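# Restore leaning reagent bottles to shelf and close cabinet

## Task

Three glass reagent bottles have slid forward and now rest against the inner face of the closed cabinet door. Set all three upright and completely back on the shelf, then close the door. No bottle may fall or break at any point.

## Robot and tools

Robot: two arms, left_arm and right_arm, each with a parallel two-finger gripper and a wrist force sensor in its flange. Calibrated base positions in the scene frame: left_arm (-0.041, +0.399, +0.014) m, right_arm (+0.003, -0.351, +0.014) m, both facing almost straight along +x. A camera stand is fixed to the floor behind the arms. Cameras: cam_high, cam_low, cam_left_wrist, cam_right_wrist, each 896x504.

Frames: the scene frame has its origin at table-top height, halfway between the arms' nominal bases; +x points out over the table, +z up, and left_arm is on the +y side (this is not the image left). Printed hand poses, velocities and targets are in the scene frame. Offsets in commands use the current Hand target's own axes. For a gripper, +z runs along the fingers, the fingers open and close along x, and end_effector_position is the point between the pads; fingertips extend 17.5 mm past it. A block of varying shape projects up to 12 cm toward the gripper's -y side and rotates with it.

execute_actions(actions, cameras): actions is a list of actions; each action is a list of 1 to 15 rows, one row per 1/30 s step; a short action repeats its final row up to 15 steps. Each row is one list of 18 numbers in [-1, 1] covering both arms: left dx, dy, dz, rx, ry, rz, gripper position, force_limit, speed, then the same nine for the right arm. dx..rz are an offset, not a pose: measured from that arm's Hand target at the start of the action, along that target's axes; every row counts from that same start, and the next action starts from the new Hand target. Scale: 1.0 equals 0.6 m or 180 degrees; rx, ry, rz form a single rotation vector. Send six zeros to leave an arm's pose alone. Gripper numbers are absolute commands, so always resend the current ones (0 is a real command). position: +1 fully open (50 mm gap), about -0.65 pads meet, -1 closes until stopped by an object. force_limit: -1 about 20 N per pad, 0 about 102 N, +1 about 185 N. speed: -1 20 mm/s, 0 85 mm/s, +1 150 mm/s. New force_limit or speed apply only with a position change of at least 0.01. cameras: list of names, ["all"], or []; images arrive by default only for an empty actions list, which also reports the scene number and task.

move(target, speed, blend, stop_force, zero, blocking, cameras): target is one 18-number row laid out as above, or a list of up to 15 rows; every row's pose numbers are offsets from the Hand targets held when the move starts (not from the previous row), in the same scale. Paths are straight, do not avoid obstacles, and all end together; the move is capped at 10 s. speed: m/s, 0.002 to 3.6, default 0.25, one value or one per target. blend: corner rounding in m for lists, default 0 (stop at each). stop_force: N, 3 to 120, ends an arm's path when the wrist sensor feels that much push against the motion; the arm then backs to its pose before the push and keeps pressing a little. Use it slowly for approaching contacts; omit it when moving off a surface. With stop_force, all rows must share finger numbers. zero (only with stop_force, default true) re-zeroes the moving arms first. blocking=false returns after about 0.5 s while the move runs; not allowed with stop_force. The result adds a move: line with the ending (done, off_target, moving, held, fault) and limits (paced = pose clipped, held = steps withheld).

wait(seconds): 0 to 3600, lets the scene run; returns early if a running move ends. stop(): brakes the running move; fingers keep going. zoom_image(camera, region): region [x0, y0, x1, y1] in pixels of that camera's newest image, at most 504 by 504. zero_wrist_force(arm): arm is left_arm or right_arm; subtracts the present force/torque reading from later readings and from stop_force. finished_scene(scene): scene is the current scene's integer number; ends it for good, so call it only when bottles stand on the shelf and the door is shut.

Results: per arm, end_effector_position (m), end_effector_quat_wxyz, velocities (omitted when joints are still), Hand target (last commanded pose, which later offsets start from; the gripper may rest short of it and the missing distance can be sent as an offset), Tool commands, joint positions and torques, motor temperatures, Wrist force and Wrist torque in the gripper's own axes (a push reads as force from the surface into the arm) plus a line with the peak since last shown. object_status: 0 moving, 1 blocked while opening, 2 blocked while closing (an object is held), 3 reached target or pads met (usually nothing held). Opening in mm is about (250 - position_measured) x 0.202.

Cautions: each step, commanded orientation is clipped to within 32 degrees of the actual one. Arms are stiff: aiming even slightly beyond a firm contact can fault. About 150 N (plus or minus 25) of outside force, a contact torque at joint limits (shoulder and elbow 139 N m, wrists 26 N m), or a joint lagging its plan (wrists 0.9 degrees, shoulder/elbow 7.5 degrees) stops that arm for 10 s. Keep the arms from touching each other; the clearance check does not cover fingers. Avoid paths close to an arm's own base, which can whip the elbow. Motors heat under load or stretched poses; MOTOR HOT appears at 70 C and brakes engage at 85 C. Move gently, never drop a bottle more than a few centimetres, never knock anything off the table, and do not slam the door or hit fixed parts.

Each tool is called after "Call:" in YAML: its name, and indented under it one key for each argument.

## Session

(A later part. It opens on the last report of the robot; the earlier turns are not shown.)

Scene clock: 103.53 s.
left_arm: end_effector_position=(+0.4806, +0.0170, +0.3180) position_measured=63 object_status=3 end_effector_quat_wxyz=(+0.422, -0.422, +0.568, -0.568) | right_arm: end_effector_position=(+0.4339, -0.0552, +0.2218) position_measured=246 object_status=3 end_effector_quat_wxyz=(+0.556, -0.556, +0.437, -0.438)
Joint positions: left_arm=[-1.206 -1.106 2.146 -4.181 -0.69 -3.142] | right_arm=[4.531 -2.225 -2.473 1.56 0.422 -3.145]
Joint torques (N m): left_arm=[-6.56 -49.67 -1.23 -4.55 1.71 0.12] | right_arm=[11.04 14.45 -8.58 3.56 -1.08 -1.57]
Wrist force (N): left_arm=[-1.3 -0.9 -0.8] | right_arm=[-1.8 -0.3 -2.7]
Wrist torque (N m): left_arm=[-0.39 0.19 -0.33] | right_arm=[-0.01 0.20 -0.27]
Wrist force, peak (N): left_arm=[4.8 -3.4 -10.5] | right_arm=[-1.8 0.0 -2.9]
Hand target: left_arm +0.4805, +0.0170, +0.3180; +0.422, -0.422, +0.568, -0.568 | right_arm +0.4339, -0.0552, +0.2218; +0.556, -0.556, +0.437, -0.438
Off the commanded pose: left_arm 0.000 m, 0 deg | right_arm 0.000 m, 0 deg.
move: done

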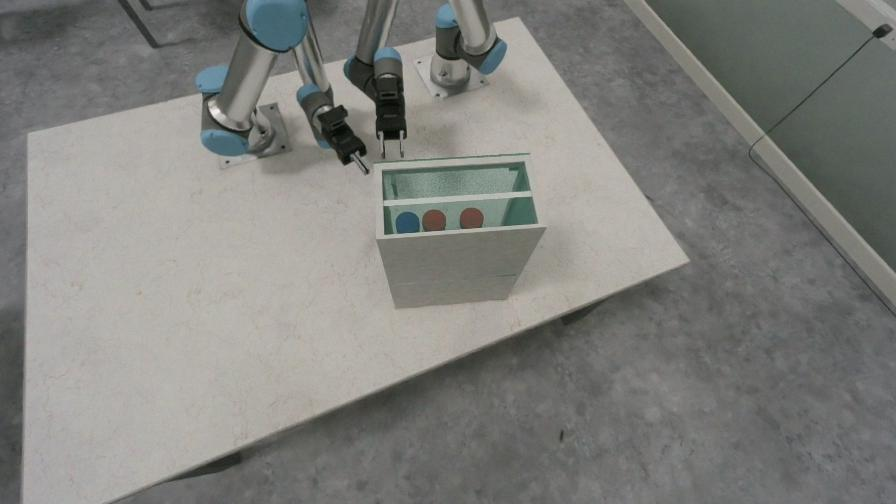

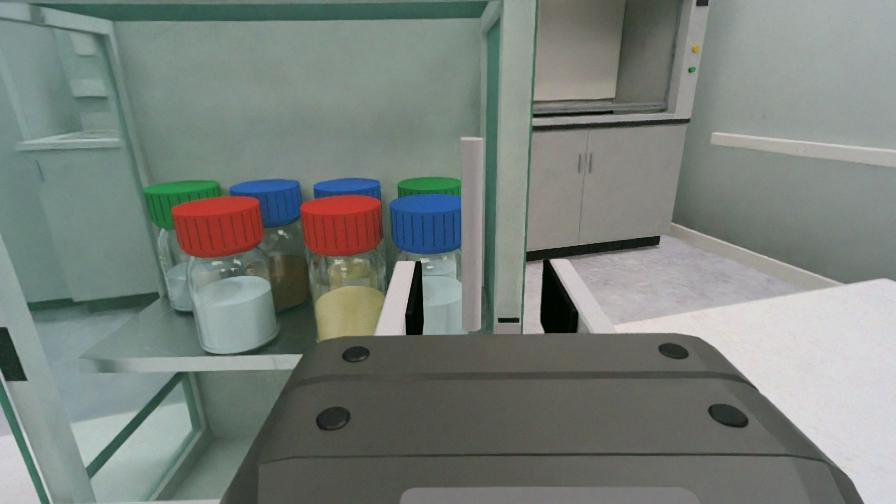

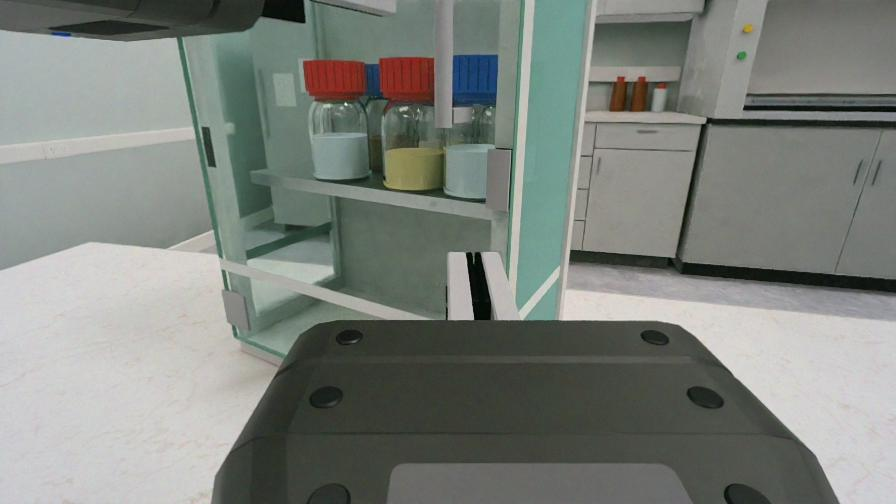

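Call:
zoom_image:
  camera: "cam_left_wrist"
  region: [140, 120, 560, 360]

Call:
zoom_image:
  camera: "cam_right_wrist"
  region: [220, 30, 600, 330]

Call:
zoom_image:
  camera: "cam_high"
  region: [360, 140, 550, 240]

Scaled by 1.200.

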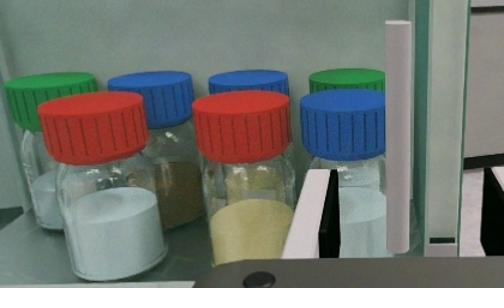

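Scaled by 1.326.

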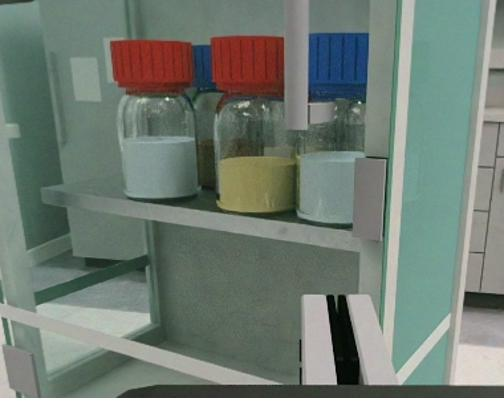

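Scaled by 2.653.

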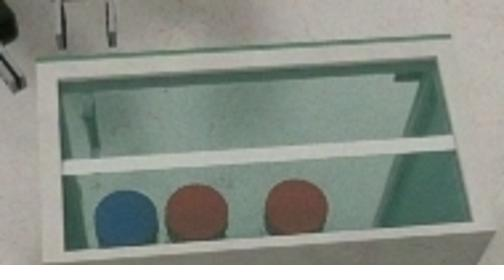

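Call:
finished_scene:
  scene: 2

The scene is finished: the task was done.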